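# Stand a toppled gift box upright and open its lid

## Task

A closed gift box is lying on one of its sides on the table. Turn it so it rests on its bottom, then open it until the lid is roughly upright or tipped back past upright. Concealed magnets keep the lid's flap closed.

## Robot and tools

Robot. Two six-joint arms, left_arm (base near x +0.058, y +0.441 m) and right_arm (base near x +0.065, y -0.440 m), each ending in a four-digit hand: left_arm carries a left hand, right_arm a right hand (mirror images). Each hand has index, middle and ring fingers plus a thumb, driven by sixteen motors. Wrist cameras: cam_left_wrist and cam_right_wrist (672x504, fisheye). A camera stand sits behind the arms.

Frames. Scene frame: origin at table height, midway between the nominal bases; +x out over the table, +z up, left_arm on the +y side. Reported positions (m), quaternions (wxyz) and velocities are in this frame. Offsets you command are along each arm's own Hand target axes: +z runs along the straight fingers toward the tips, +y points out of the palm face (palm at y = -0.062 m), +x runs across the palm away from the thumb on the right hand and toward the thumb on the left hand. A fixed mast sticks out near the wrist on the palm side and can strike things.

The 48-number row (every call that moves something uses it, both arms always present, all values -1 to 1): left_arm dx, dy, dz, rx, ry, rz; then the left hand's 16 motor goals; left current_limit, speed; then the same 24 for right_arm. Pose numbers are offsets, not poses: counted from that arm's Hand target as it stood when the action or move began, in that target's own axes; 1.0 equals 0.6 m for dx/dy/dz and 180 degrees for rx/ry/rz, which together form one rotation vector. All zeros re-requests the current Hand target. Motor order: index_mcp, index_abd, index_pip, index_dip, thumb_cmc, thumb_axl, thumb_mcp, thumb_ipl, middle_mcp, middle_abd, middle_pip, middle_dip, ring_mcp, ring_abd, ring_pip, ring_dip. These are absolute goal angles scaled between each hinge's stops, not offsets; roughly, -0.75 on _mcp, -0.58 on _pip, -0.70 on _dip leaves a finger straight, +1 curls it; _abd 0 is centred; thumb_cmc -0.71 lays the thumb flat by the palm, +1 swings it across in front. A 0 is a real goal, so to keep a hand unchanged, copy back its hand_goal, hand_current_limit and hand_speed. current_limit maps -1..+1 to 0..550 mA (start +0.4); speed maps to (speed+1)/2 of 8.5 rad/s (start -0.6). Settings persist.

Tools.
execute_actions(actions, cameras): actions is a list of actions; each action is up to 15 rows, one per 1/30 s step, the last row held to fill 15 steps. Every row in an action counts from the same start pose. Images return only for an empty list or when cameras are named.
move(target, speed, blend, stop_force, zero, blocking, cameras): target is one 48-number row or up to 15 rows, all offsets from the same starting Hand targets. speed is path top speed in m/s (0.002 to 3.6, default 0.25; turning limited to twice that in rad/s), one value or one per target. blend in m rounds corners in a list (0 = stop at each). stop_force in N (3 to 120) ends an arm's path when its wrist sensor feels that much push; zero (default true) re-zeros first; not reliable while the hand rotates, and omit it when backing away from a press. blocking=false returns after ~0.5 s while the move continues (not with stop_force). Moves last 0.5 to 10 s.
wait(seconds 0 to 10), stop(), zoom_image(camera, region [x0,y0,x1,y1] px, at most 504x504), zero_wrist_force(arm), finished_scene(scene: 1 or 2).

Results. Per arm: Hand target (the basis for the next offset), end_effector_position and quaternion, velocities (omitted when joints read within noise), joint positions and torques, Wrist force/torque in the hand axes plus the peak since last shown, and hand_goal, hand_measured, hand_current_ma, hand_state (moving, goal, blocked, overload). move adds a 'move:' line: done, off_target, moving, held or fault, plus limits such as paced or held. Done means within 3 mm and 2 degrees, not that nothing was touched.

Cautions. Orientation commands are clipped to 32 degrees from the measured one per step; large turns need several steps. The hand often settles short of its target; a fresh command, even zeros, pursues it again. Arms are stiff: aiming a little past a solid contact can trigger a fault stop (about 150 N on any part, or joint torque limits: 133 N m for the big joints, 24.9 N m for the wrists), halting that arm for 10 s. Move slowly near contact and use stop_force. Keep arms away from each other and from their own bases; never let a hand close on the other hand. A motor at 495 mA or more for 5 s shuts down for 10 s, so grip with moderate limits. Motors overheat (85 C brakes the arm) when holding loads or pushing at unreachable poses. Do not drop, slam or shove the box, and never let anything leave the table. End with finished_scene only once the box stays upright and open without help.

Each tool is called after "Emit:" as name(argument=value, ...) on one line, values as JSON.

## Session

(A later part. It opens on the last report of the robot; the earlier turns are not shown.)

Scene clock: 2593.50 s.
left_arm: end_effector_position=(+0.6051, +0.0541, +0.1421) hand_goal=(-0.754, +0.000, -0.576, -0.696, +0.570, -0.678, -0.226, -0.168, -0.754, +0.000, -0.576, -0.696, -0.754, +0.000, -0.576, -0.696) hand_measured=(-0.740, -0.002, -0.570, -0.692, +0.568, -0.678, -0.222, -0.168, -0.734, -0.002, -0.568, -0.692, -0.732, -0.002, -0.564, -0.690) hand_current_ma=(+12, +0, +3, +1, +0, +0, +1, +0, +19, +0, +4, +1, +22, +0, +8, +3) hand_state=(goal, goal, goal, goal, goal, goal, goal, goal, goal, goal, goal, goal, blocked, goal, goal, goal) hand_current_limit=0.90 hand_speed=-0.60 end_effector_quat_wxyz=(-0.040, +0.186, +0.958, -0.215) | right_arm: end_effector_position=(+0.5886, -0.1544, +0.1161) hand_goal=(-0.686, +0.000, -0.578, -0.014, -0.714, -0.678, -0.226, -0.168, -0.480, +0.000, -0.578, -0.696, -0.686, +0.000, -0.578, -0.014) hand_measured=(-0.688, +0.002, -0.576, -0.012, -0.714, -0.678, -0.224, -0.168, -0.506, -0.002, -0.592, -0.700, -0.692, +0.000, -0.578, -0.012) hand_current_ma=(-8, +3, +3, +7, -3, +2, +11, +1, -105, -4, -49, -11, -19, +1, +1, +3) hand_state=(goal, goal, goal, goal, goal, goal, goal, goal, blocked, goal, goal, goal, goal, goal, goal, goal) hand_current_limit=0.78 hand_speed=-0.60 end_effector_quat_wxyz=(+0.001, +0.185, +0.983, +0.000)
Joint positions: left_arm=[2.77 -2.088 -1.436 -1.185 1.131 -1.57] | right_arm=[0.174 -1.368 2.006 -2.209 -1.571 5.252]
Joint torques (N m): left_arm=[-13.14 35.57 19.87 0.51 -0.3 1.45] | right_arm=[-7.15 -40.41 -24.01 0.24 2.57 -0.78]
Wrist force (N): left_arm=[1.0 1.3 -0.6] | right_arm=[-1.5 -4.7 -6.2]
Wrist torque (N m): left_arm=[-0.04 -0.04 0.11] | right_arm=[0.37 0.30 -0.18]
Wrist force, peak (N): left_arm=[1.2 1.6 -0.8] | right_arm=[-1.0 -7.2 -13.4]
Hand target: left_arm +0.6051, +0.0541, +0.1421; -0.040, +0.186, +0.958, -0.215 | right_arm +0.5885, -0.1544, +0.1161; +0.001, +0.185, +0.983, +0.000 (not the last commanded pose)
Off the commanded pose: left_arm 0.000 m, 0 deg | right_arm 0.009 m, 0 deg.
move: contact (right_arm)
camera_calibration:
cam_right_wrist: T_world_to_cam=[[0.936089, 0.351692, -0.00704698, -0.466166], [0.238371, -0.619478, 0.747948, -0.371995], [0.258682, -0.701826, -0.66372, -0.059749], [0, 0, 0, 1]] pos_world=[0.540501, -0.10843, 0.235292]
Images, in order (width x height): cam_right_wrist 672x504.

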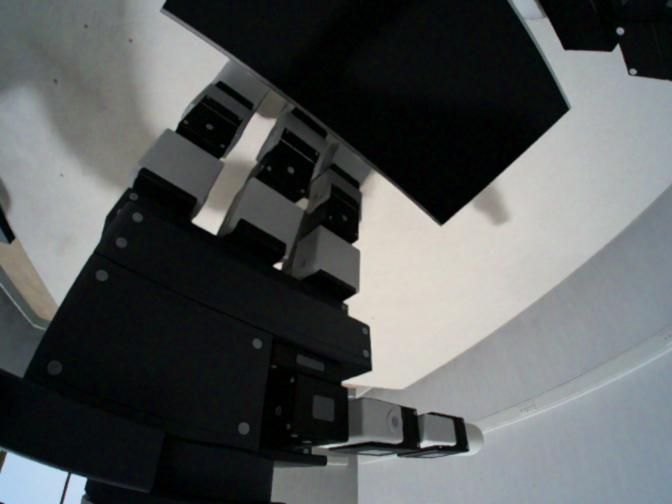

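Emit:
move(target=[[0,0,0,0,0,0,-0.754,0,-0.576,-0.696,0.571,-0.678,-0.226,-0.168,-0.754,0,-0.576,-0.696,-0.754,0,-0.576,-0.696,0.9,-0.6, 0,0.005,0.0025,0,0,0,-0.685,0,-0.577,-0.014,-0.714,-0.678,-0.226,-0.168,-0.46,0,-0.577,-0.696,-0.685,0,-0.577,-0.014,0.78,-0.6]], speed=0.02)

Emit:
move(target=[[0,0,0,0,0,0,-0.754,0,-0.576,-0.696,0.571,-0.678,-0.226,-0.168,-0.754,0,-0.576,-0.696,-0.754,0,-0.576,-0.696,0.9,-0.6, 0,0,0,0,0,0,-0.72,0,-0.38,0.3,-0.714,-0.678,-0.226,-0.168,-0.46,0,-0.577,-0.696,-0.72,0,-0.38,0.3,0.78,-0.8]], cameras=["all"])

Scene clock: 2607.77 s.
left_arm: end_effector_position=(+0.6051, +0.0541, +0.1421) hand_goal=(-0.754, +0.000, -0.576, -0.696, +0.570, -0.678, -0.226, -0.168, -0.754, +0.000, -0.576, -0.696, -0.754, +0.000, -0.576, -0.696) hand_measured=(-0.740, -0.002, -0.570, -0.692, +0.568, -0.678, -0.222, -0.168, -0.734, -0.002, -0.568, -0.692, -0.732, -0.002, -0.564, -0.690) hand_current_ma=(+12, +0, +3, +1, +0, +0, +1, +0, +19, +0, +4, +1, +22, +0, +8, +3) hand_state=(goal, goal, goal, goal, goal, goal, goal, goal, goal, goal, goal, goal, blocked, goal, goal, goal) hand_current_limit=0.90 hand_speed=-0.60 end_effector_quat_wxyz=(-0.040, +0.186, +0.958, -0.215) | right_arm: end_effector_position=(+0.5896, -0.1518, +0.1149) hand_goal=(-0.686, +0.000, -0.578, -0.014, -0.714, -0.678, -0.226, -0.168, -0.460, +0.000, -0.578, -0.696, -0.686, +0.000, -0.578, -0.014) hand_measured=(-0.702, +0.004, -0.580, -0.010, -0.714, -0.678, -0.224, -0.168, -0.504, +0.004, -0.608, -0.714, -0.706, +0.004, -0.580, -0.004) hand_current_ma=(-62, +9, -3, +15, -3, +2, +11, +1, -190, +9, -118, -72, -78, +10, -9, +32) hand_state=(goal, goal, goal, goal, goal, goal, goal, goal, blocked, goal, blocked, goal, goal, goal, goal, goal) hand_current_limit=0.78 hand_speed=-0.60 end_effector_quat_wxyz=(+0.001, +0.185, +0.983, +0.000) end_effector_velocity=(+0.000, +0.002, -0.002) end_effector_angular_velocity=(+0.000, +0.001, +0.000)
Joint positions: left_arm=[2.77 -2.088 -1.436 -1.185 1.131 -1.57] | right_arm=[0.178 -1.362 2.002 -2.212 -1.571 5.256]
Joint velocities: left_arm=[within noise] | right_arm=[0.003 0.005 -0.001 -0.002 0 0.003]
Joint torques (N m): left_arm=[-13.31 36 20.5 0.59 -0.23 1.37] | right_arm=[17.57 15.65 -8.55 -2.04 2.48 1.56]
Wrist force (N): left_arm=[1.1 2.8 -4.4] | right_arm=[-0.3 -24.3 -56.1]
Wrist torque (N m): left_arm=[0.13 -0.13 0.07] | right_arm=[4.07 1.56 -0.73]
Wrist force, peak (N): left_arm=[1.0 3.0 -4.6] | right_arm=[-0.3 -24.3 -56.1]
Hand target: left_arm +0.6051, +0.0541, +0.1421; -0.040, +0.186, +0.958, -0.215 | right_arm +0.5896, -0.1516, +0.1146; +0.001, +0.185, +0.983, +0.000
Off the commanded pose: left_arm 0.000 m, 0 deg | right_arm 0.000 m, 0 deg.
move: done

Scene clock: 2608.47 s.
left_arm: end_effector_position=(+0.6051, +0.0541, +0.1421) hand_goal=(-0.754, +0.000, -0.576, -0.696, +0.570, -0.678, -0.226, -0.168, -0.754, +0.000, -0.576, -0.696, -0.754, +0.000, -0.576, -0.696) hand_measured=(-0.738, -0.002, -0.570, -0.692, +0.568, -0.678, -0.222, -0.168, -0.732, -0.002, -0.568, -0.692, -0.730, -0.002, -0.564, -0.690) hand_current_ma=(+14, +0, +3, +1, +0, +0, +1, +0, +22, +0, +4, +1, +25, +0, +8, +3) hand_state=(goal, goal, goal, goal, goal, goal, goal, goal, blocked, goal, goal, goal, blocked, goal, goal, goal) hand_current_limit=0.90 hand_speed=-0.60 end_effector_quat_wxyz=(-0.040, +0.186, +0.958, -0.215) | right_arm: end_effector_position=(+0.5896, -0.1516, +0.1146) hand_goal=(-0.720, +0.000, -0.380, +0.300, -0.714, -0.678, -0.226, -0.168, -0.460, +0.000, -0.578, -0.696, -0.720, +0.000, -0.380, +0.300) hand_measured=(-0.788, +0.002, -0.466, +0.236, -0.714, -0.678, -0.224, -0.168, -0.494, +0.004, -0.616, -0.728, -0.784, +0.002, -0.480, +0.226) hand_current_ma=(-309, +7, -378, -271, -3, +2, +11, +1, -148, +9, -149, -129, -294, +6, -439, -319) hand_state=(blocked, goal, blocked, blocked, goal, goal, goal, goal, blocked, goal, blocked, blocked, blocked, goal, blocked, blocked) hand_current_limit=0.78 hand_speed=-0.80 end_effector_quat_wxyz=(+0.001, +0.185, +0.983, +0.000)
Joint positions: left_arm=[2.77 -2.088 -1.436 -1.185 1.131 -1.57] | right_arm=[0.179 -1.361 2.001 -2.212 -1.571 5.257]
Joint torques (N m): left_arm=[-13.17 36.11 21.32 0.49 -0.77 1.38] | right_arm=[19.79 13.02 -10.04 -2.03 3.27 1.91]
Wrist force (N): left_arm=[1.3 3.4 -9.1] | right_arm=[-1.6 -27.2 -52.5]
Wrist torque (N m): left_arm=[0.49 -0.14 0.07] | right_arm=[4.23 1.34 -0.84]
Wrist force, peak (N): left_arm=[1.7 3.6 -9.1] | right_arm=[-0.6 -24.1 -56.7]
Hand target: left_arm +0.6051, +0.0541, +0.1421; -0.040, +0.186, +0.958, -0.215 | right_arm +0.5896, -0.1516, +0.1146; +0.001, +0.185, +0.983, +0.000
Off the commanded pose: left_arm 0.000 m, 0 deg | right_arm 0.000 m, 0 deg.
move: done
camera_calibration:
cam_left_wrist: T_world_to_cam=[[0.527761, -0.814792, 0.239965, -0.343974], [-0.483793, -0.056145, 0.87338, 0.128701], [-0.69815, -0.577029, -0.423822, 0.640332], [0, 0, 0, 1]] pos_world=[0.690848, 0.0964484, 0.241523]
cam_right_wrist: T_world_to_cam=[[0.936089, 0.351692, -0.00704698, -0.468191], [0.238371, -0.619478, 0.747948, -0.369326], [0.258682, -0.701826, -0.66372, -0.0591304], [0, 0, 0, 1]] pos_world=[0.541601, -0.10563, 0.233692]

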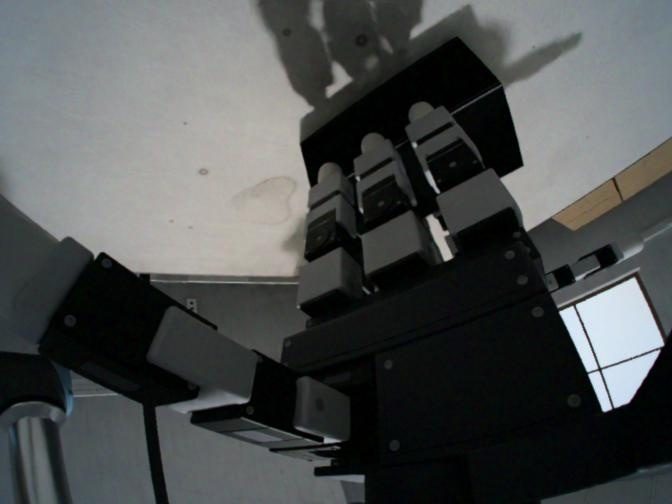

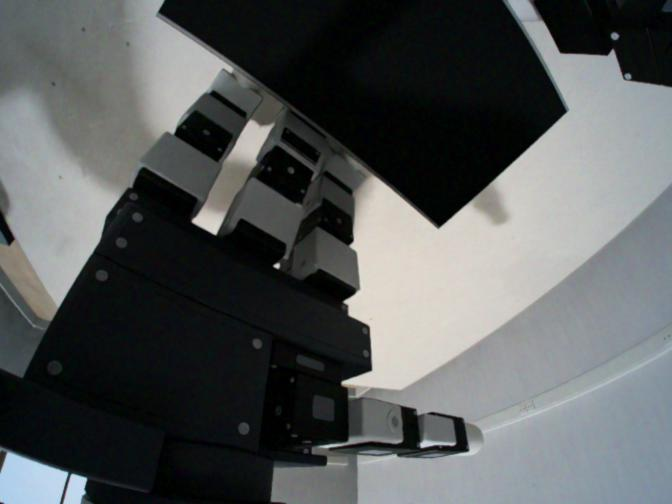

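Emit:
move(target=[[0,0,0,0,0,0,-0.754,0,-0.576,-0.696,0.571,-0.678,-0.226,-0.168,-0.754,0,-0.576,-0.696,-0.754,0,-0.576,-0.696,0.9,-0.6, 0,0,0,0,0,0,-0.75,0,-0.15,0.5,-0.714,-0.678,-0.226,-0.168,-0.46,0,-0.577,-0.696,-0.75,0,-0.15,0.5,0.78,-0.7]], cameras=["all"])

Scene clock: 2615.67 s.
left_arm: end_effector_position=(+0.6051, +0.0541, +0.1421) hand_goal=(-0.754, +0.000, -0.576, -0.696, +0.570, -0.678, -0.226, -0.168, -0.754, +0.000, -0.576, -0.696, -0.754, +0.000, -0.576, -0.696) hand_measured=(-0.712, -0.002, -0.554, -0.688, +0.568, -0.678, -0.222, -0.168, -0.706, -0.002, -0.554, -0.688, -0.706, -0.002, -0.546, -0.686) hand_current_ma=(+65, +0, +20, +4, +0, +0, +1, +0, +80, -1, +22, +3, +79, -1, +33, +7) hand_state=(blocked, goal, blocked, goal, goal, goal, goal, goal, blocked, goal, blocked, goal, blocked, goal, blocked, goal) hand_current_limit=0.90 hand_speed=-0.60 end_effector_quat_wxyz=(-0.040, +0.186, +0.958, -0.215) | right_arm: end_effector_position=(+0.5896, -0.1516, +0.1147) hand_goal=(-0.750, +0.000, -0.150, +0.500, -0.714, -0.678, -0.226, -0.168, -0.460, +0.000, -0.578, -0.696, -0.750, +0.000, -0.150, +0.500) hand_measured=(-0.840, +0.002, -0.290, +0.454, -0.714, -0.678, -0.224, -0.168, -0.490, +0.004, -0.618, -0.736, -0.830, +0.002, -0.340, +0.462) hand_current_ma=(-427, +5, -490, -186, -3, +2, +11, +1, -124, +9, -163, -162, -371, +4, -490, -150) hand_state=(blocked, goal, moving, blocked, goal, goal, goal, goal, blocked, goal, blocked, blocked, blocked, goal, moving, blocked) hand_current_limit=0.78 hand_speed=-0.70 end_effector_quat_wxyz=(+0.001, +0.185, +0.983, +0.000)
Joint positions: left_arm=[2.77 -2.088 -1.436 -1.185 1.131 -1.57] | right_arm=[0.179 -1.361 2.001 -2.212 -1.571 5.257]
Joint torques (N m): left_arm=[-13.35 35.81 22.88 0.45 -2.98 1.37] | right_arm=[15.75 8.66 -2.95 -1.35 6.56 1.63]
Wrist force (N): left_arm=[1.7 7.3 -15.2] | right_arm=[-1.8 -30.3 -51.3]
Wrist torque (N m): left_arm=[0.60 -0.30 0.02] | right_arm=[4.29 1.37 -0.94]
Wrist force, peak (N): left_arm=[1.8 7.2 -15.3] | right_arm=[-1.4 -30.2 -51.8]
Hand target: left_arm +0.6051, +0.0541, +0.1421; -0.040, +0.186, +0.958, -0.215 | right_arm +0.5896, -0.1516, +0.1146; +0.001, +0.185, +0.983, +0.000
Off the commanded pose: left_arm 0.000 m, 0 deg | right_arm 0.000 m, 0 deg.
move: done
camera_calibration:
cam_left_wrist: T_world_to_cam=[[0.527761, -0.814792, 0.239965, -0.343974], [-0.483793, -0.056145, 0.87338, 0.128701], [-0.69815, -0.577029, -0.423822, 0.640332], [0, 0, 0, 1]] pos_world=[0.690848, 0.0964484, 0.241523]
cam_right_wrist: T_world_to_cam=[[0.936065, 0.351757, -0.00698353, -0.468185], [0.238363, -0.619462, 0.747964, -0.369399], [0.258775, -0.701808, -0.663702, -0.059117], [0, 0, 0, 1]] pos_world=[0.541601, -0.10563, 0.233792]

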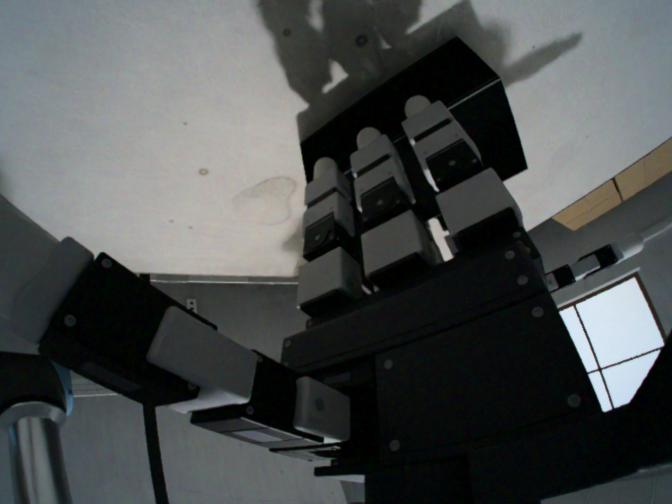

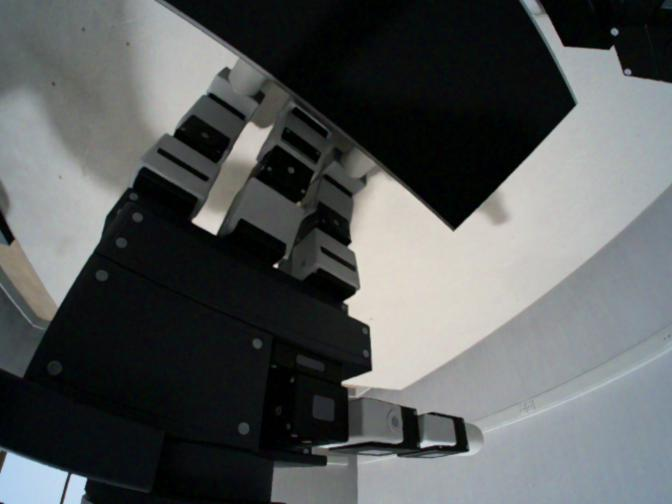

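Emit:
zoom_image(camera="cam_left_wrist", region=[400, 20, 560, 190])

Emit:
zoom_image(camera="cam_right_wrist", region=[150, 0, 600, 250])

Scaled by 2.965 from the camera's 672x504 image, which has a finer 960x720 frame.

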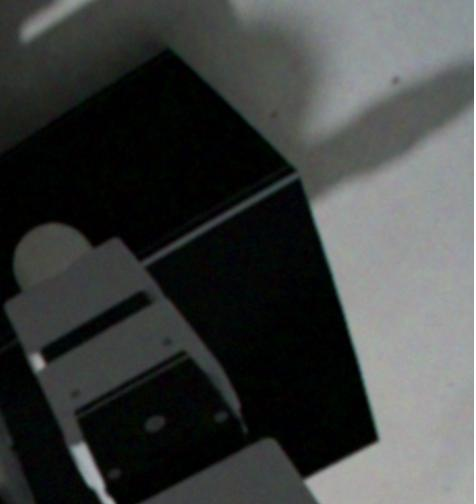

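Scaled by 1.120 from the camera's 672x504 image, which has a finer 960x720 frame.

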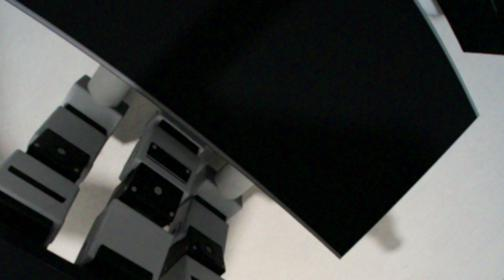

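Emit:
move(target=[[0,0,0,0,0,0,-0.754,0,-0.576,-0.696,0.571,-0.678,-0.226,-0.168,-0.754,0,-0.576,-0.696,-0.754,0,-0.576,-0.696,0.9,-0.6, 0,0,0,0,0,0,-0.75,0,0.1,0.55,-0.714,-0.678,-0.226,-0.168,-0.46,0,-0.577,-0.696,-0.75,0,0.1,0.55,0.95,-0.6]], cameras=["all"])

Emit:
wait(seconds=1.5, cameras=["all"])

Emit:
move(target=[[0,0,0,0,0,0,-0.754,0,-0.576,-0.696,0.571,-0.678,-0.226,-0.168,-0.754,0,-0.576,-0.696,-0.754,0,-0.576,-0.696,0.9,-0.6, 0,0,0,0,0,0,-0.75,0,0.1,0.55,-0.714,-0.678,-0.226,-0.168,-0.46,0,-0.577,-0.696,-0.75,0,0.1,0.55,0.76,-0.6]])

Scene clock: 2633.10 s.
left_arm: end_effector_position=(+0.6051, +0.0541, +0.1421) hand_goal=(-0.754, +0.000, -0.576, -0.696, +0.570, -0.678, -0.226, -0.168, -0.754, +0.000, -0.576, -0.696, -0.754, +0.000, -0.576, -0.696) hand_measured=(-0.664, -0.006, -0.524, -0.668, +0.568, -0.678, -0.222, -0.168, -0.656, -0.006, -0.524, -0.672, -0.660, -0.006, -0.512, -0.666) hand_current_ma=(+217, -2, +82, +30, +0, +0, +1, +0, +252, -2, +82, +23, +235, -2, +113, +36) hand_state=(blocked, goal, blocked, blocked, goal, goal, goal, goal, blocked, goal, blocked, blocked, blocked, goal, blocked, blocked) hand_current_limit=0.90 hand_speed=-0.60 end_effector_quat_wxyz=(-0.040, +0.186, +0.958, -0.215) | right_arm: end_effector_position=(+0.5896, -0.1516, +0.1146) hand_goal=(-0.750, +0.000, +0.100, +0.550, -0.714, -0.678, -0.226, -0.168, -0.460, +0.000, -0.578, -0.696, -0.750, +0.000, +0.100, +0.550) hand_measured=(-0.850, -0.002, +0.056, +0.556, -0.714, -0.678, -0.224, -0.168, -0.490, +0.004, -0.618, -0.736, -0.854, -0.002, +0.028, +0.572) hand_current_ma=(-475, -3, -177, +20, -3, +2, +11, +1, -121, +9, -164, -164, -499, -4, -306, +81) hand_state=(blocked, goal, blocked, goal, goal, goal, goal, goal, blocked, goal, blocked, blocked, blocked, goal, blocked, blocked) hand_current_limit=0.95 hand_speed=-0.60 end_effector_quat_wxyz=(+0.001, +0.185, +0.983, +0.000)
Joint positions: left_arm=[2.77 -2.088 -1.436 -1.185 1.131 -1.57] | right_arm=[0.179 -1.361 2.001 -2.212 -1.571 5.257]
Joint torques (N m): left_arm=[-12.97 35.22 23.04 0.65 -6.6 1.4] | right_arm=[8.31 5.94 1.07 0.32 6.53 1.7]
Wrist force (N): left_arm=[1.0 15.9 -6.1] | right_arm=[-1.4 -35.7 -54.2]
Wrist torque (N m): left_arm=[-0.75 -0.14 -0.24] | right_arm=[4.37 1.40 -1.25]
Wrist force, peak (N): left_arm=[2.4 11.9 -16.8] | right_arm=[-1.3 -35.9 -54.2]
Hand target: left_arm +0.6051, +0.0541, +0.1421; -0.040, +0.186, +0.958, -0.215 | right_arm +0.5896, -0.1516, +0.1146; +0.001, +0.185, +0.983, +0.000
Off the commanded pose: left_arm 0.000 m, 0 deg | right_arm 0.000 m, 0 deg.
move: done
camera_calibration:
cam_left_wrist: T_world_to_cam=[[0.527704, -0.814839, 0.239931, -0.343922], [-0.483797, -0.0561476, 0.873377, 0.128705], [-0.69819, -0.576962, -0.423846, 0.640359], [0, 0, 0, 1]] pos_world=[0.690848, 0.0964484, 0.241523]
cam_right_wrist: T_world_to_cam=[[0.936089, 0.351692, -0.00704698, -0.468191], [0.238371, -0.619478, 0.747948, -0.369401], [0.258682, -0.701826, -0.66372, -0.059064], [0, 0, 0, 1]] pos_world=[0.541601, -0.10563, 0.233792]

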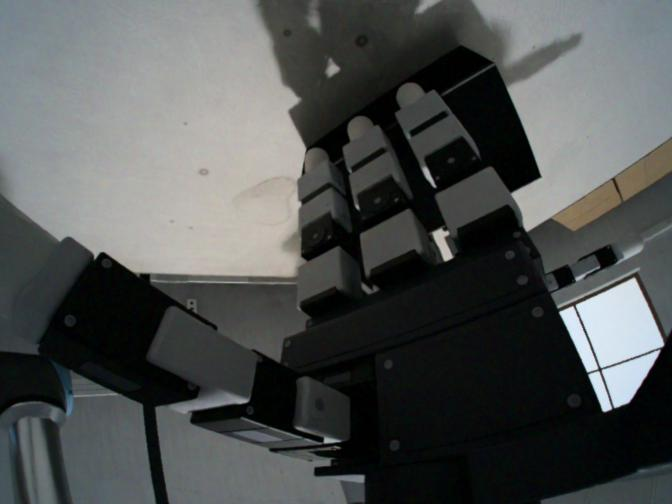

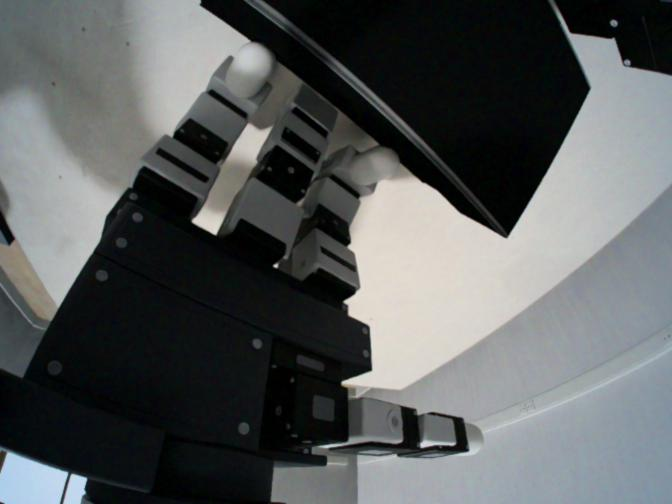

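Scene clock: 2634.60 s.
left_arm: end_effector_position=(+0.6051, +0.0541, +0.1421) hand_goal=(-0.754, +0.000, -0.576, -0.696, +0.570, -0.678, -0.226, -0.168, -0.754, +0.000, -0.576, -0.696, -0.754, +0.000, -0.576, -0.696) hand_measured=(-0.664, -0.006, -0.524, -0.668, +0.568, -0.678, -0.222, -0.168, -0.656, -0.006, -0.524, -0.672, -0.660, -0.006, -0.512, -0.666) hand_current_ma=(+217, -2, +82, +30, +0, +0, +1, +0, +252, -2, +82, +23, +236, -2, +113, +36) hand_state=(blocked, goal, blocked, blocked, goal, goal, goal, goal, blocked, goal, blocked, blocked, blocked, goal, blocked, blocked) hand_current_limit=0.90 hand_speed=-0.60 end_effector_quat_wxyz=(-0.040, +0.186, +0.958, -0.215) | right_arm: end_effector_position=(+0.5896, -0.1516, +0.1146) hand_goal=(-0.750, +0.000, +0.100, +0.550, -0.714, -0.678, -0.226, -0.168, -0.460, +0.000, -0.578, -0.696, -0.750, +0.000, +0.100, +0.550) hand_measured=(-0.850, -0.002, +0.056, +0.556, -0.714, -0.678, -0.224, -0.168, -0.490, +0.004, -0.618, -0.736, -0.854, -0.002, +0.028, +0.572) hand_current_ma=(-475, -3, -177, +20, -3, +2, +11, +1, -121, +9, -164, -164, -499, -4, -305, +81) hand_state=(blocked, goal, blocked, goal, goal, goal, goal, goal, blocked, goal, blocked, blocked, blocked, goal, blocked, blocked) hand_current_limit=0.95 hand_speed=-0.60 end_effector_quat_wxyz=(+0.001, +0.185, +0.983, +0.000)
Joint positions: left_arm=[2.77 -2.088 -1.436 -1.185 1.131 -1.57] | right_arm=[0.179 -1.361 2.001 -2.212 -1.571 5.257]
Joint torques (N m): left_arm=[-13.18 36.27 23.42 0.68 -7.31 1.33] | right_arm=[5.19 4.77 -1.6 1.04 6.48 1.62]
Wrist force (N): left_arm=[0.9 15.9 -5.9] | right_arm=[-1.6 -35.7 -54.2]
Wrist torque (N m): left_arm=[-0.77 -0.13 -0.24] | right_arm=[4.37 1.42 -1.26]
Wrist force, peak (N): left_arm=[1.1 16.0 -6.3] | right_arm=[-1.6 -35.8 -54.4]
Hand target: left_arm +0.6051, +0.0541, +0.1421; -0.040, +0.186, +0.958, -0.215 | right_arm +0.5896, -0.1516, +0.1146; +0.001, +0.185, +0.983, +0.000
Off the commanded pose: left_arm 0.000 m, 0 deg | right_arm 0.000 m, 0 deg.
wait: 1.50 s; at rest by 0.17 s
camera_calibration:
cam_left_wrist: T_world_to_cam=[[0.527761, -0.814792, 0.239965, -0.343974], [-0.483793, -0.056145, 0.87338, 0.128701], [-0.69815, -0.577029, -0.423822, 0.640332], [0, 0, 0, 1]] pos_world=[0.690848, 0.0964484, 0.241523]
cam_right_wrist: T_world_to_cam=[[0.936089, 0.351692, -0.00704698, -0.468191], [0.238371, -0.619478, 0.747948, -0.369401], [0.258682, -0.701826, -0.66372, -0.059064], [0, 0, 0, 1]] pos_world=[0.541601, -0.10563, 0.233792]

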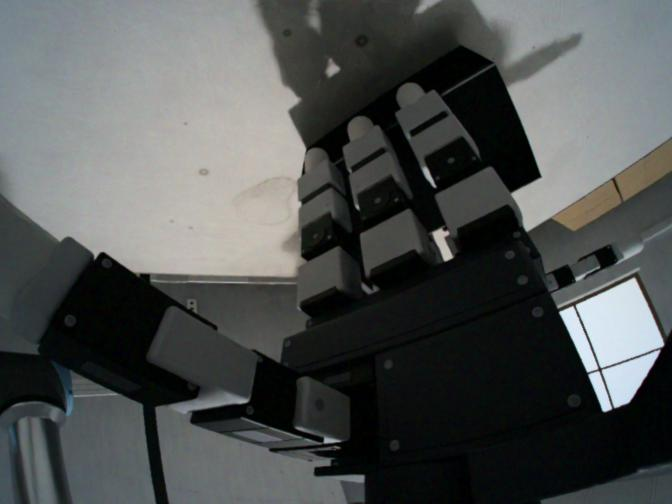

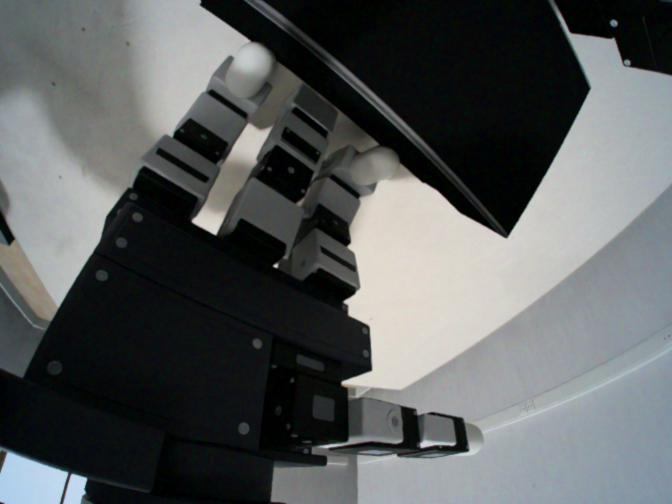

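Scene clock: 2635.10 s.
left_arm: end_effector_position=(+0.6051, +0.0541, +0.1421) hand_goal=(-0.754, +0.000, -0.576, -0.696, +0.570, -0.678, -0.226, -0.168, -0.754, +0.000, -0.576, -0.696, -0.754, +0.000, -0.576, -0.696) hand_measured=(-0.664, -0.006, -0.524, -0.668, +0.568, -0.678, -0.222, -0.168, -0.656, -0.006, -0.524, -0.672, -0.660, -0.006, -0.512, -0.666) hand_current_ma=(+217, -2, +82, +30, +0, +0, +1, +0, +252, -2, +82, +23, +236, -2, +113, +36) hand_state=(blocked, goal, blocked, blocked, goal, goal, goal, goal, blocked, goal, blocked, blocked, blocked, goal, blocked, blocked) hand_current_limit=0.90 hand_speed=-0.60 end_effector_quat_wxyz=(-0.040, +0.186, +0.958, -0.215) | right_arm: end_effector_position=(+0.5896, -0.1516, +0.1146) hand_goal=(-0.750, +0.000, +0.100, +0.550, -0.714, -0.678, -0.226, -0.168, -0.460, +0.000, -0.578, -0.696, -0.750, +0.000, +0.100, +0.550) hand_measured=(-0.850, -0.002, +0.056, +0.556, -0.714, -0.678, -0.224, -0.168, -0.490, +0.004, -0.618, -0.736, -0.856, -0.002, +0.030, +0.572) hand_current_ma=(-475, -3, -176, +20, -3, +2, +11, +1, -121, +9, -164, -164, -484, -4, -302, +81) hand_state=(blocked, goal, blocked, goal, goal, goal, goal, goal, blocked, goal, blocked, blocked, blocked, goal, blocked, blocked) hand_current_limit=0.76 hand_speed=-0.60 end_effector_quat_wxyz=(+0.001, +0.185, +0.983, +0.000)
Joint positions: left_arm=[2.77 -2.088 -1.436 -1.185 1.131 -1.57] | right_arm=[0.179 -1.361 2.001 -2.212 -1.571 5.257]
Joint torques (N m): left_arm=[-13.38 36.26 24.19 0.61 -7.28 1.49] | right_arm=[4.16 4.26 -1.57 1.2 6.55 1.63]
Wrist force (N): left_arm=[1.2 15.9 -6.0] | right_arm=[-1.6 -35.7 -54.1]
Wrist torque (N m): left_arm=[-0.74 -0.16 -0.22] | right_arm=[4.35 1.41 -1.25]
Wrist force, peak (N): left_arm=[1.1 16.1 -5.9] | right_arm=[-1.4 -35.8 -54.3]
Hand target: left_arm +0.6051, +0.0541, +0.1421; -0.040, +0.186, +0.958, -0.215 | right_arm +0.5896, -0.1516, +0.1146; +0.001, +0.185, +0.983, +0.000
Off the commanded pose: left_arm 0.000 m, 0 deg | right_arm 0.000 m, 0 deg.
move: done

Emit:
move(target=[[0,0,0,0,0,0,-0.754,0,-0.576,-0.696,0.571,-0.678,-0.226,-0.168,-0.754,0,-0.576,-0.696,-0.754,0,-0.576,-0.696,0.9,-0.6, 0,-0.005,-0.006,0,0,0,-0.685,0,-0.577,-0.014,-0.714,-0.678,-0.226,-0.168,-0.479,0,-0.577,-0.696,-0.685,0,-0.577,-0.014,0.78,-0.85]], cameras=["all"])

Emit:
move(target=[[0,0,0,0,0,0,-0.754,0,-0.576,-0.696,0.571,-0.678,-0.226,-0.168,-0.754,0,-0.576,-0.696,-0.754,0,-0.576,-0.696,0.9,-0.6, 0,-0.08,0,0,0,0,-0.685,0,-0.577,-0.014,-0.714,-0.678,-0.226,-0.168,-0.479,0,-0.577,-0.696,-0.685,0,-0.577,-0.014,0.78,-0.6]], speed=0.05, cameras=["all"])

Scene clock: 2724.87 s.
left_arm: end_effector_position=(+0.6051, +0.0541, +0.1421) hand_goal=(-0.754, +0.000, -0.576, -0.696, +0.570, -0.678, -0.226, -0.168, -0.754, +0.000, -0.576, -0.696, -0.754, +0.000, -0.576, -0.696) hand_measured=(-0.730, -0.002, -0.564, -0.688, +0.568, -0.678, -0.222, -0.168, -0.724, -0.004, -0.562, -0.688, -0.724, -0.004, -0.556, -0.684) hand_current_ma=(+26, -1, +9, +4, +0, +0, +1, +0, +35, -1, +10, +4, +38, -1, +17, +7) hand_state=(blocked, goal, goal, goal, goal, goal, goal, goal, blocked, goal, goal, goal, blocked, goal, goal, goal) hand_current_limit=0.90 hand_speed=-0.60 end_effector_quat_wxyz=(-0.040, +0.186, +0.958, -0.215) | right_arm: end_effector_position=(+0.5886, -0.1544, +0.1183) hand_goal=(-0.686, +0.000, -0.578, -0.014, -0.714, -0.678, -0.226, -0.168, -0.480, +0.000, -0.578, -0.696, -0.686, +0.000, -0.578, -0.014) hand_measured=(-0.688, +0.000, -0.576, -0.012, -0.714, -0.678, -0.224, -0.168, -0.486, -0.004, -0.582, -0.698, -0.688, +0.000, -0.576, -0.012) hand_current_ma=(-8, -1, +8, +7, -3, +2, +11, +1, -24, -8, -10, -9, -7, -1, +8, +7) hand_state=(goal, goal, goal, goal, goal, goal, goal, goal, goal, goal, goal, goal, goal, goal, goal, goal) hand_current_limit=0.78 hand_speed=-0.85 end_effector_quat_wxyz=(+0.001, +0.185, +0.983, +0.000)
Joint positions: left_arm=[2.77 -2.088 -1.436 -1.185 1.131 -1.57] | right_arm=[0.174 -1.372 2.003 -2.204 -1.571 5.252]
Joint torques (N m): left_arm=[-13.33 36.18 24.94 0.81 -2.89 1.2] | right_arm=[-7.05 -26.54 -14.25 -0.29 2.54 -0.25]
Wrist force (N): left_arm=[1.4 2.0 -0.8] | right_arm=[-1.0 -1.7 -0.4]
Wrist torque (N m): left_arm=[0.02 -0.09 0.12] | right_arm=[-0.03 0.13 -0.08]
Wrist force, peak (N): left_arm=[1.0 16.1 -6.1] | right_arm=[-1.7 -36.0 -54.3]
Hand target: left_arm +0.6051, +0.0541, +0.1421; -0.040, +0.186, +0.958, -0.215 | right_arm +0.5885, -0.1544, +0.1182; +0.001, +0.185, +0.983, +0.000
Off the commanded pose: left_arm 0.000 m, 0 deg | right_arm 0.000 m, 0 deg.
move: done
camera_calibration:
cam_left_wrist: T_world_to_cam=[[0.527761, -0.814792, 0.239965, -0.343974], [-0.483793, -0.056145, 0.87338, 0.128701], [-0.69815, -0.577029, -0.423822, 0.640332], [0, 0, 0, 1]] pos_world=[0.690848, 0.0964484, 0.241523]
cam_right_wrist: T_world_to_cam=[[0.936088, 0.351697, -0.00691573, -0.466181], [0.238256, -0.619442, 0.748014, -0.373516], [0.25879, -0.701855, -0.663647, -0.0584345], [0, 0, 0, 1]] pos_world=[0.540501, -0.10843, 0.237391]

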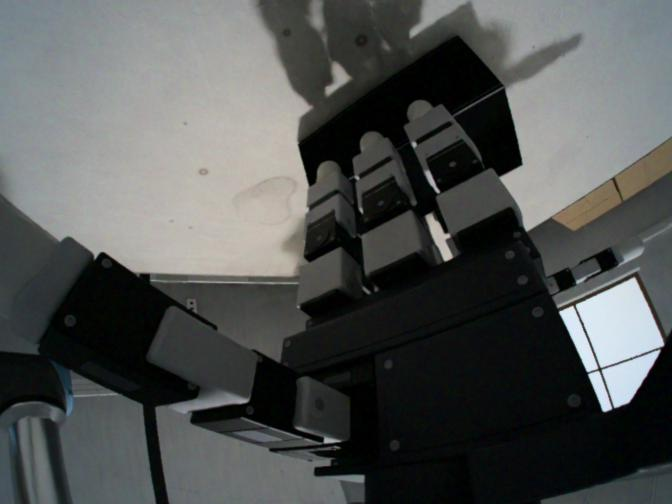

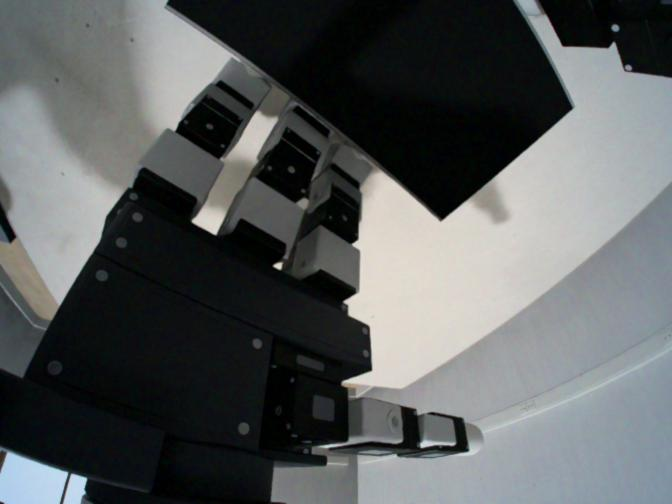

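Scene clock: 2726.33 s.
left_arm: end_effector_position=(+0.6051, +0.0541, +0.1421) hand_goal=(-0.754, +0.000, -0.576, -0.696, +0.570, -0.678, -0.226, -0.168, -0.754, +0.000, -0.576, -0.696, -0.754, +0.000, -0.576, -0.696) hand_measured=(-0.738, -0.002, -0.568, -0.690, +0.568, -0.678, -0.222, -0.168, -0.732, -0.004, -0.566, -0.690, -0.730, -0.004, -0.562, -0.688) hand_current_ma=(+14, -1, +4, +2, +0, +0, +1, +0, +21, -1, +5, +2, +24, -1, +10, +5) hand_state=(goal, goal, goal, goal, goal, goal, goal, goal, blocked, goal, goal, goal, blocked, goal, goal, goal) hand_current_limit=0.90 hand_speed=-0.60 end_effector_quat_wxyz=(-0.040, +0.186, +0.958, -0.215) | right_arm: end_effector_position=(+0.5712, -0.1989, +0.1182) hand_goal=(-0.686, +0.000, -0.578, -0.014, -0.714, -0.678, -0.226, -0.168, -0.480, +0.000, -0.578, -0.696, -0.686, +0.000, -0.578, -0.014) hand_measured=(-0.688, +0.000, -0.576, -0.012, -0.714, -0.678, -0.224, -0.168, -0.486, -0.004, -0.582, -0.698, -0.688, +0.000, -0.576, -0.012) hand_current_ma=(-7, -1, +7, +7, -3, +2, +11, +1, -20, -8, -10, -9, -6, -1, +8, +7) hand_state=(goal, goal, goal, goal, goal, goal, goal, goal, goal, goal, goal, goal, goal, goal, goal, goal) hand_current_limit=0.78 hand_speed=-0.60 end_effector_quat_wxyz=(+0.001, +0.185, +0.983, +0.000)
Joint positions: left_arm=[2.77 -2.088 -1.436 -1.185 1.131 -1.57] | right_arm=[0.087 -1.445 2.092 -2.22 -1.571 5.165]
Joint torques (N m): left_arm=[-14.1 36.3 25.08 0.67 -0.32 1.19] | right_arm=[-14.69 -41.71 -12.49 -4.84 2.45 -0.85]
Wrist force (N): left_arm=[1.3 1.2 0.0] | right_arm=[-1.3 -0.8 0.3]
Wrist torque (N m): left_arm=[0.03 -0.08 0.13] | right_arm=[-0.10 0.19 -0.11]
Wrist force, peak (N): left_arm=[1.3 1.9 -0.5] | right_arm=[-1.1 -1.5 -0.3]
Hand target: left_arm +0.6051, +0.0541, +0.1421; -0.040, +0.186, +0.958, -0.215 | right_arm +0.5711, -0.1991, +0.1182; +0.001, +0.185, +0.983, +0.000
Off the commanded pose: left_arm 0.000 m, 0 deg | right_arm 0.000 m, 0 deg.
move: done
camera_calibration:
cam_left_wrist: T_world_to_cam=[[0.52775, -0.814781, 0.240026, -0.343983], [-0.483763, -0.0560476, 0.873403, 0.128665], [-0.698179, -0.577054, -0.42374, 0.640335], [0, 0, 0, 1]] pos_world=[0.690848, 0.0964485, 0.241524]
cam_right_wrist: T_world_to_cam=[[0.93609, 0.35169, -0.00709753, -0.43426], [0.238369, -0.619369, 0.748038, -0.397], [0.258681, -0.701923, -0.663617, -0.0852869], [0, 0, 0, 1]] pos_world=[0.523201, -0.15303, 0.237291]

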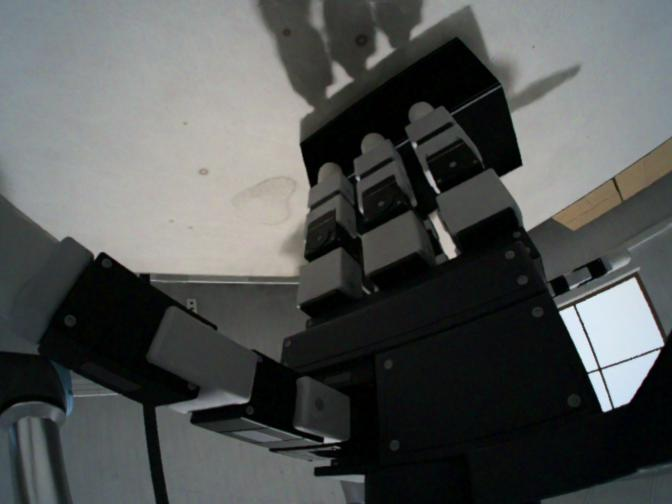

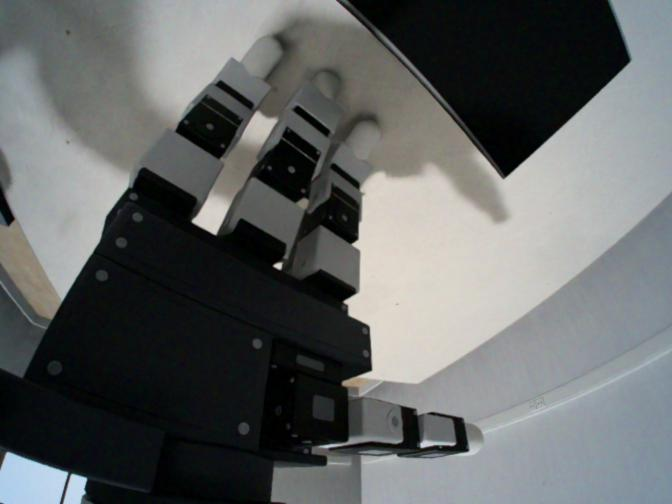

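Emit:
move(target=[[0,0,0,0,0,0,-0.754,0,-0.576,-0.696,0.571,-0.678,-0.226,-0.168,-0.754,0,-0.576,-0.696,-0.754,0,-0.576,-0.696,0.9,-0.6, 0,-0.25,-0.08,0,0,-0.45,-0.685,0,-0.577,-0.014,-0.714,-0.678,-0.226,-0.168,-0.479,0,-0.577,-0.696,-0.685,0,-0.577,-0.014,0.78,-0.6]], speed=0.5)

Emit:
move(target=[[0,0,0,0,0,0,-0.754,0,-0.576,-0.696,0.571,-0.678,-0.226,-0.168,-0.754,0,-0.576,-0.696,-0.754,0,-0.576,-0.696,0.9,-0.6, 0,0,0.06,0,0,-0.45,-0.685,0,-0.577,-0.014,-0.714,-0.678,-0.226,-0.168,-0.479,0,-0.577,-0.696,-0.685,0,-0.577,-0.014,0.78,-0.6]], speed=0.5, cameras=["all"])

Scene clock: 2797.17 s.
left_arm: end_effector_position=(+0.6051, +0.0541, +0.1421) hand_goal=(-0.754, +0.000, -0.576, -0.696, +0.570, -0.678, -0.226, -0.168, -0.754, +0.000, -0.576, -0.696, -0.754, +0.000, -0.576, -0.696) hand_measured=(-0.738, -0.002, -0.568, -0.690, +0.568, -0.678, -0.222, -0.168, -0.732, -0.004, -0.566, -0.690, -0.730, -0.004, -0.562, -0.688) hand_current_ma=(+14, -1, +4, +2, +0, +0, +1, +0, +21, -1, +5, +2, +24, -1, +10, +5) hand_state=(goal, goal, goal, goal, goal, goal, goal, goal, blocked, goal, goal, goal, blocked, goal, goal, goal) hand_current_limit=0.90 hand_speed=-0.60 end_effector_quat_wxyz=(-0.040, +0.186, +0.958, -0.215) | right_arm: end_effector_position=(+0.5166, -0.3388, +0.1661) hand_goal=(-0.686, +0.000, -0.578, -0.014, -0.714, -0.678, -0.226, -0.168, -0.480, +0.000, -0.578, -0.696, -0.686, +0.000, -0.578, -0.014) hand_measured=(-0.688, +0.000, -0.576, -0.012, -0.714, -0.678, -0.224, -0.168, -0.486, -0.004, -0.582, -0.698, -0.688, +0.000, -0.576, -0.012) hand_current_ma=(-7, -1, +7, +7, -3, +2, +11, +1, -18, -8, -10, -9, -5, -1, +7, +7) hand_state=(goal, goal, goal, goal, goal, goal, goal, goal, goal, goal, goal, goal, goal, goal, goal, goal) hand_current_limit=0.78 hand_speed=-0.60 end_effector_quat_wxyz=(+0.001, -0.498, +0.867, +0.000)
Joint positions: left_arm=[2.77 -2.088 -1.436 -1.185 1.131 -1.57] | right_arm=[-0.18 -1.445 1.946 -2.074 -1.571 3.484]
Joint torques (N m): left_arm=[-13.22 35.89 26.58 0.73 0.18 1.1] | right_arm=[-13.17 -13.32 -27.41 -0.03 2.47 -0.74]
Wrist force (N): left_arm=[1.0 1.1 0.3] | right_arm=[-0.9 -0.9 0.0]
Wrist torque (N m): left_arm=[0.00 -0.04 0.12] | right_arm=[-0.08 0.14 -0.04]
Wrist force, peak (N): left_arm=[1.5 1.2 0.3] | right_arm=[-1.3 -1.0 0.2]
Hand target: left_arm +0.6051, +0.0541, +0.1421; -0.040, +0.186, +0.958, -0.215 | right_arm +0.5166, -0.3388, +0.1661; +0.001, -0.498, +0.867, +0.000
Off the commanded pose: left_arm 0.000 m, 0 deg | right_arm 0.000 m, 0 deg.
move: done

Scene clock: 2799.50 s.
left_arm: end_effector_position=(+0.6051, +0.0541, +0.1421) hand_goal=(-0.754, +0.000, -0.576, -0.696, +0.570, -0.678, -0.226, -0.168, -0.754, +0.000, -0.576, -0.696, -0.754, +0.000, -0.576, -0.696) hand_measured=(-0.738, -0.002, -0.568, -0.690, +0.568, -0.678, -0.222, -0.168, -0.732, -0.004, -0.566, -0.690, -0.730, -0.004, -0.562, -0.688) hand_current_ma=(+14, -1, +4, +2, +0, +0, +1, +0, +21, -1, +5, +2, +24, -1, +10, +5) hand_state=(goal, goal, goal, goal, goal, goal, goal, goal, blocked, goal, goal, goal, blocked, goal, goal, goal) hand_current_limit=0.90 hand_speed=-0.60 end_effector_quat_wxyz=(-0.040, +0.186, +0.958, -0.215) | right_arm: end_effector_position=(+0.5166, -0.3388, +0.1301) hand_goal=(-0.686, +0.000, -0.578, -0.014, -0.714, -0.678, -0.226, -0.168, -0.480, +0.000, -0.578, -0.696, -0.686, +0.000, -0.578, -0.014) hand_measured=(-0.688, +0.000, -0.576, -0.012, -0.714, -0.678, -0.224, -0.168, -0.486, -0.004, -0.582, -0.698, -0.688, +0.000, -0.576, -0.012) hand_current_ma=(-7, -1, +7, +7, -3, +2, +11, +1, -18, -8, -10, -9, -5, -1, +7, +7) hand_state=(goal, goal, goal, goal, goal, goal, goal, goal, goal, goal, goal, goal, goal, goal, goal, goal) hand_current_limit=0.78 hand_speed=-0.60 end_effector_quat_wxyz=(+0.000, +0.942, -0.336, +0.001)
Joint positions: left_arm=[2.77 -2.088 -1.436 -1.185 1.131 -1.57] | right_arm=[0.043 -1.332 1.914 -2.155 -1.571 2.294]
Joint torques (N m): left_arm=[-12.59 36.99 27.69 0.63 0.15 1.22] | right_arm=[11.23 -47.15 -14.04 -4.54 2.22 -0.73]
Wrist force (N): left_arm=[1.3 1.0 0.1] | right_arm=[-1.0 -0.8 0.1]
Wrist torque (N m): left_arm=[-0.01 -0.08 0.14] | right_arm=[-0.08 0.13 -0.06]
Wrist force, peak (N): left_arm=[1.6 1.0 0.0] | right_arm=[-1.2 -1.0 -0.3]
Hand target: left_arm +0.6051, +0.0541, +0.1421; -0.040, +0.186, +0.958, -0.215 | right_arm +0.5166, -0.3388, +0.1301; +0.000, +0.942, -0.336, +0.001
Off the commanded pose: left_arm 0.000 m, 0 deg | right_arm 0.000 m, 0 deg.
move: done
camera_calibration:
cam_left_wrist: T_world_to_cam=[[0.527761, -0.814792, 0.239965, -0.343974], [-0.483793, -0.056145, 0.87338, 0.128701], [-0.69815, -0.577029, -0.423822, 0.640332], [0, 0, 0, 1]] pos_world=[0.690848, 0.0964484, 0.241523]
cam_right_wrist: T_world_to_cam=[[-0.998947, -0.0447818, -0.0099247, 0.531845], [-0.0371531, 0.663085, 0.747622, 0.0973089], [-0.0268989, 0.747204, -0.664051, 0.47717], [0, 0, 0, 1]] pos_world=[0.547736, -0.39725, 0.249393]

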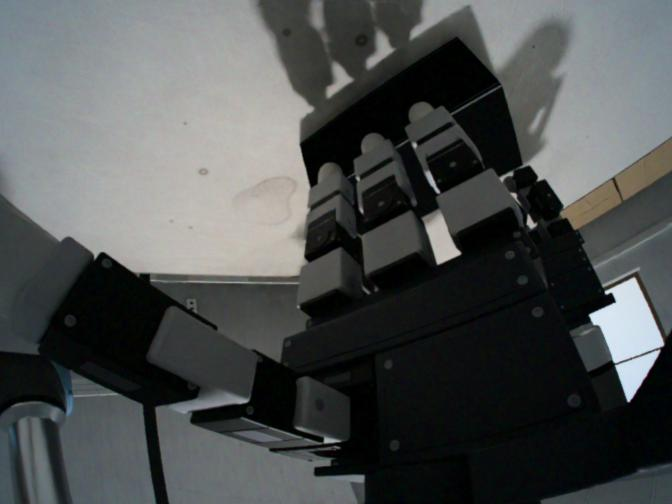

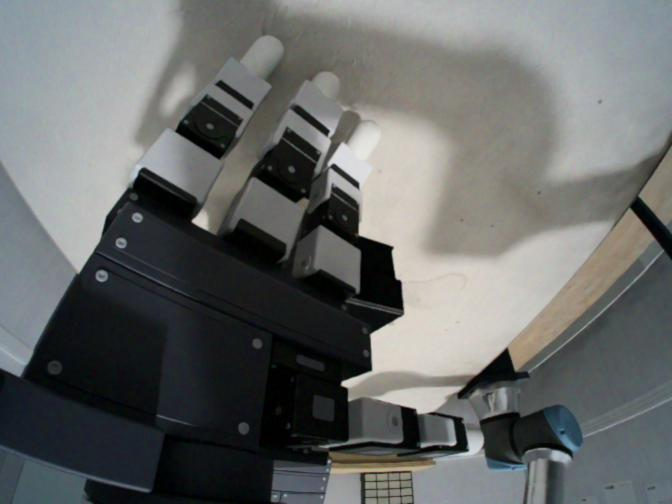

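Emit:
move(target=[[0,0,0,0,0,0,-0.754,0,-0.576,-0.696,0.571,-0.678,-0.226,-0.168,-0.754,0,-0.576,-0.696,-0.754,0,-0.576,-0.696,0.9,-0.6, 0.181,-0.148,0.01,0,0,0,-0.685,0,-0.577,-0.014,-0.714,-0.678,-0.226,-0.168,-0.479,0,-0.577,-0.696,-0.685,0,-0.577,-0.014,0.78,-0.6]], speed=0.4, cameras=["cam_right_wrist"])

Emit:
zoom_image(camera="cam_right_wrist", region=[350, 120, 650, 345])

Scene clock: 2810.30 s.
left_arm: end_effector_position=(+0.6051, +0.0541, +0.1421) hand_goal=(-0.754, +0.000, -0.576, -0.696, +0.570, -0.678, -0.226, -0.168, -0.754, +0.000, -0.576, -0.696, -0.754, +0.000, -0.576, -0.696) hand_measured=(-0.738, -0.002, -0.568, -0.690, +0.568, -0.678, -0.222, -0.168, -0.732, -0.004, -0.566, -0.690, -0.730, -0.004, -0.562, -0.688) hand_current_ma=(+14, -1, +4, +2, +0, +0, +1, +0, +21, -1, +5, +2, +24, -1, +10, +5) hand_state=(goal, goal, goal, goal, goal, goal, goal, goal, blocked, goal, goal, goal, blocked, goal, goal, goal) hand_current_limit=0.90 hand_speed=-0.60 end_effector_quat_wxyz=(-0.040, +0.186, +0.958, -0.215) | right_arm: end_effector_position=(+0.6568, -0.3389, +0.1243) hand_goal=(-0.686, +0.000, -0.578, -0.014, -0.714, -0.678, -0.226, -0.168, -0.480, +0.000, -0.578, -0.696, -0.686, +0.000, -0.578, -0.014) hand_measured=(-0.688, +0.000, -0.576, -0.012, -0.714, -0.678, -0.224, -0.168, -0.484, -0.002, -0.582, -0.698, -0.688, +0.000, -0.576, -0.012) hand_current_ma=(-6, -1, +7, +7, -3, +2, +11, +1, -16, -7, -9, -9, -4, -1, +7, +7) hand_state=(goal, goal, goal, goal, goal, goal, goal, goal, goal, goal, goal, goal, goal, goal, goal, goal) hand_current_limit=0.78 hand_speed=-0.60 end_effector_quat_wxyz=(+0.000, +0.942, -0.336, +0.001) end_effector_velocity=(+0.002, +0.000, +0.001) end_effector_angular_velocity=(+0.000, -0.001, +0.000)
Joint positions: left_arm=[2.77 -2.088 -1.436 -1.185 1.131 -1.57] | right_arm=[0.035 -1.038 1.499 -2.034 -1.571 2.286]
Joint velocities: left_arm=[within noise] | right_arm=[0 0.002 -0.005 0.001 0 0]
Joint torques (N m): left_arm=[-12.91 36.72 28.39 0.64 0.16 1.11] | right_arm=[11.45 -32.36 -25.57 -0.09 -2.34 1.69]
Wrist force (N): left_arm=[1.3 1.0 0.3] | right_arm=[-1.0 -0.8 0.0]
Wrist torque (N m): left_arm=[-0.02 -0.07 0.14] | right_arm=[-0.07 0.12 -0.18]
Wrist force, peak (N): left_arm=[1.4 1.3 0.2] | right_arm=[-2.1 -0.1 0.1]
Hand target: left_arm +0.6051, +0.0541, +0.1421; -0.040, +0.186, +0.958, -0.215 | right_arm +0.6569, -0.3389, +0.1243; +0.000, +0.942, -0.336, +0.001
Off the commanded pose: left_arm 0.000 m, 0 deg | right_arm 0.000 m, 0 deg.
move: done
camera_calibration:
cam_right_wrist: T_world_to_cam=[[-0.998924, -0.0452753, -0.0100182, 0.671647], [-0.0375505, 0.66306, 0.747624, 0.107183], [-0.0272063, 0.747196, -0.664047, 0.477372], [0, 0, 0, 1]] pos_world=[0.687937, -0.39735, 0.243593]
Images, in order (width x height): cam_right_wrist 672x504.

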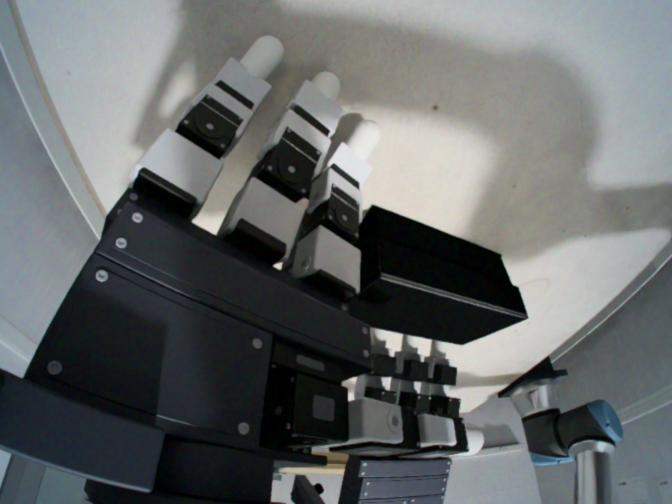

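Scaled by 1.680 from the camera's 672x504 image, which has a finer 960x720 frame.

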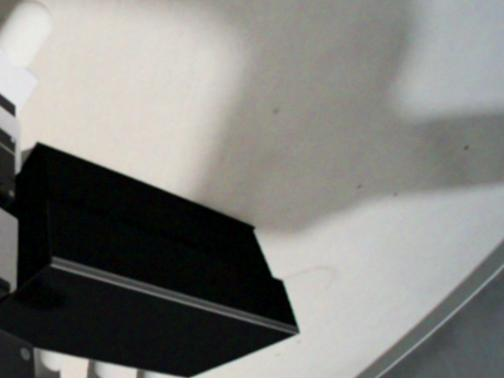

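Emit:
zoom_image(camera="cam_right_wrist", region=[470, 230, 540, 330])

Scaled by 5.040 from the camera's 672x504 image, which has a finer 960x720 frame.

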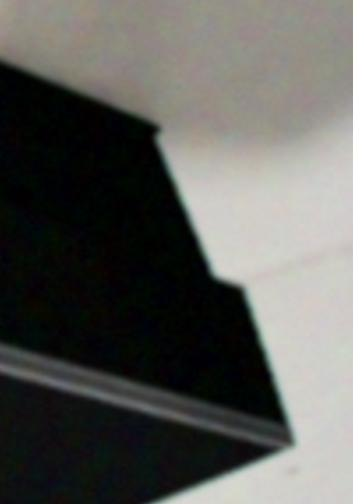

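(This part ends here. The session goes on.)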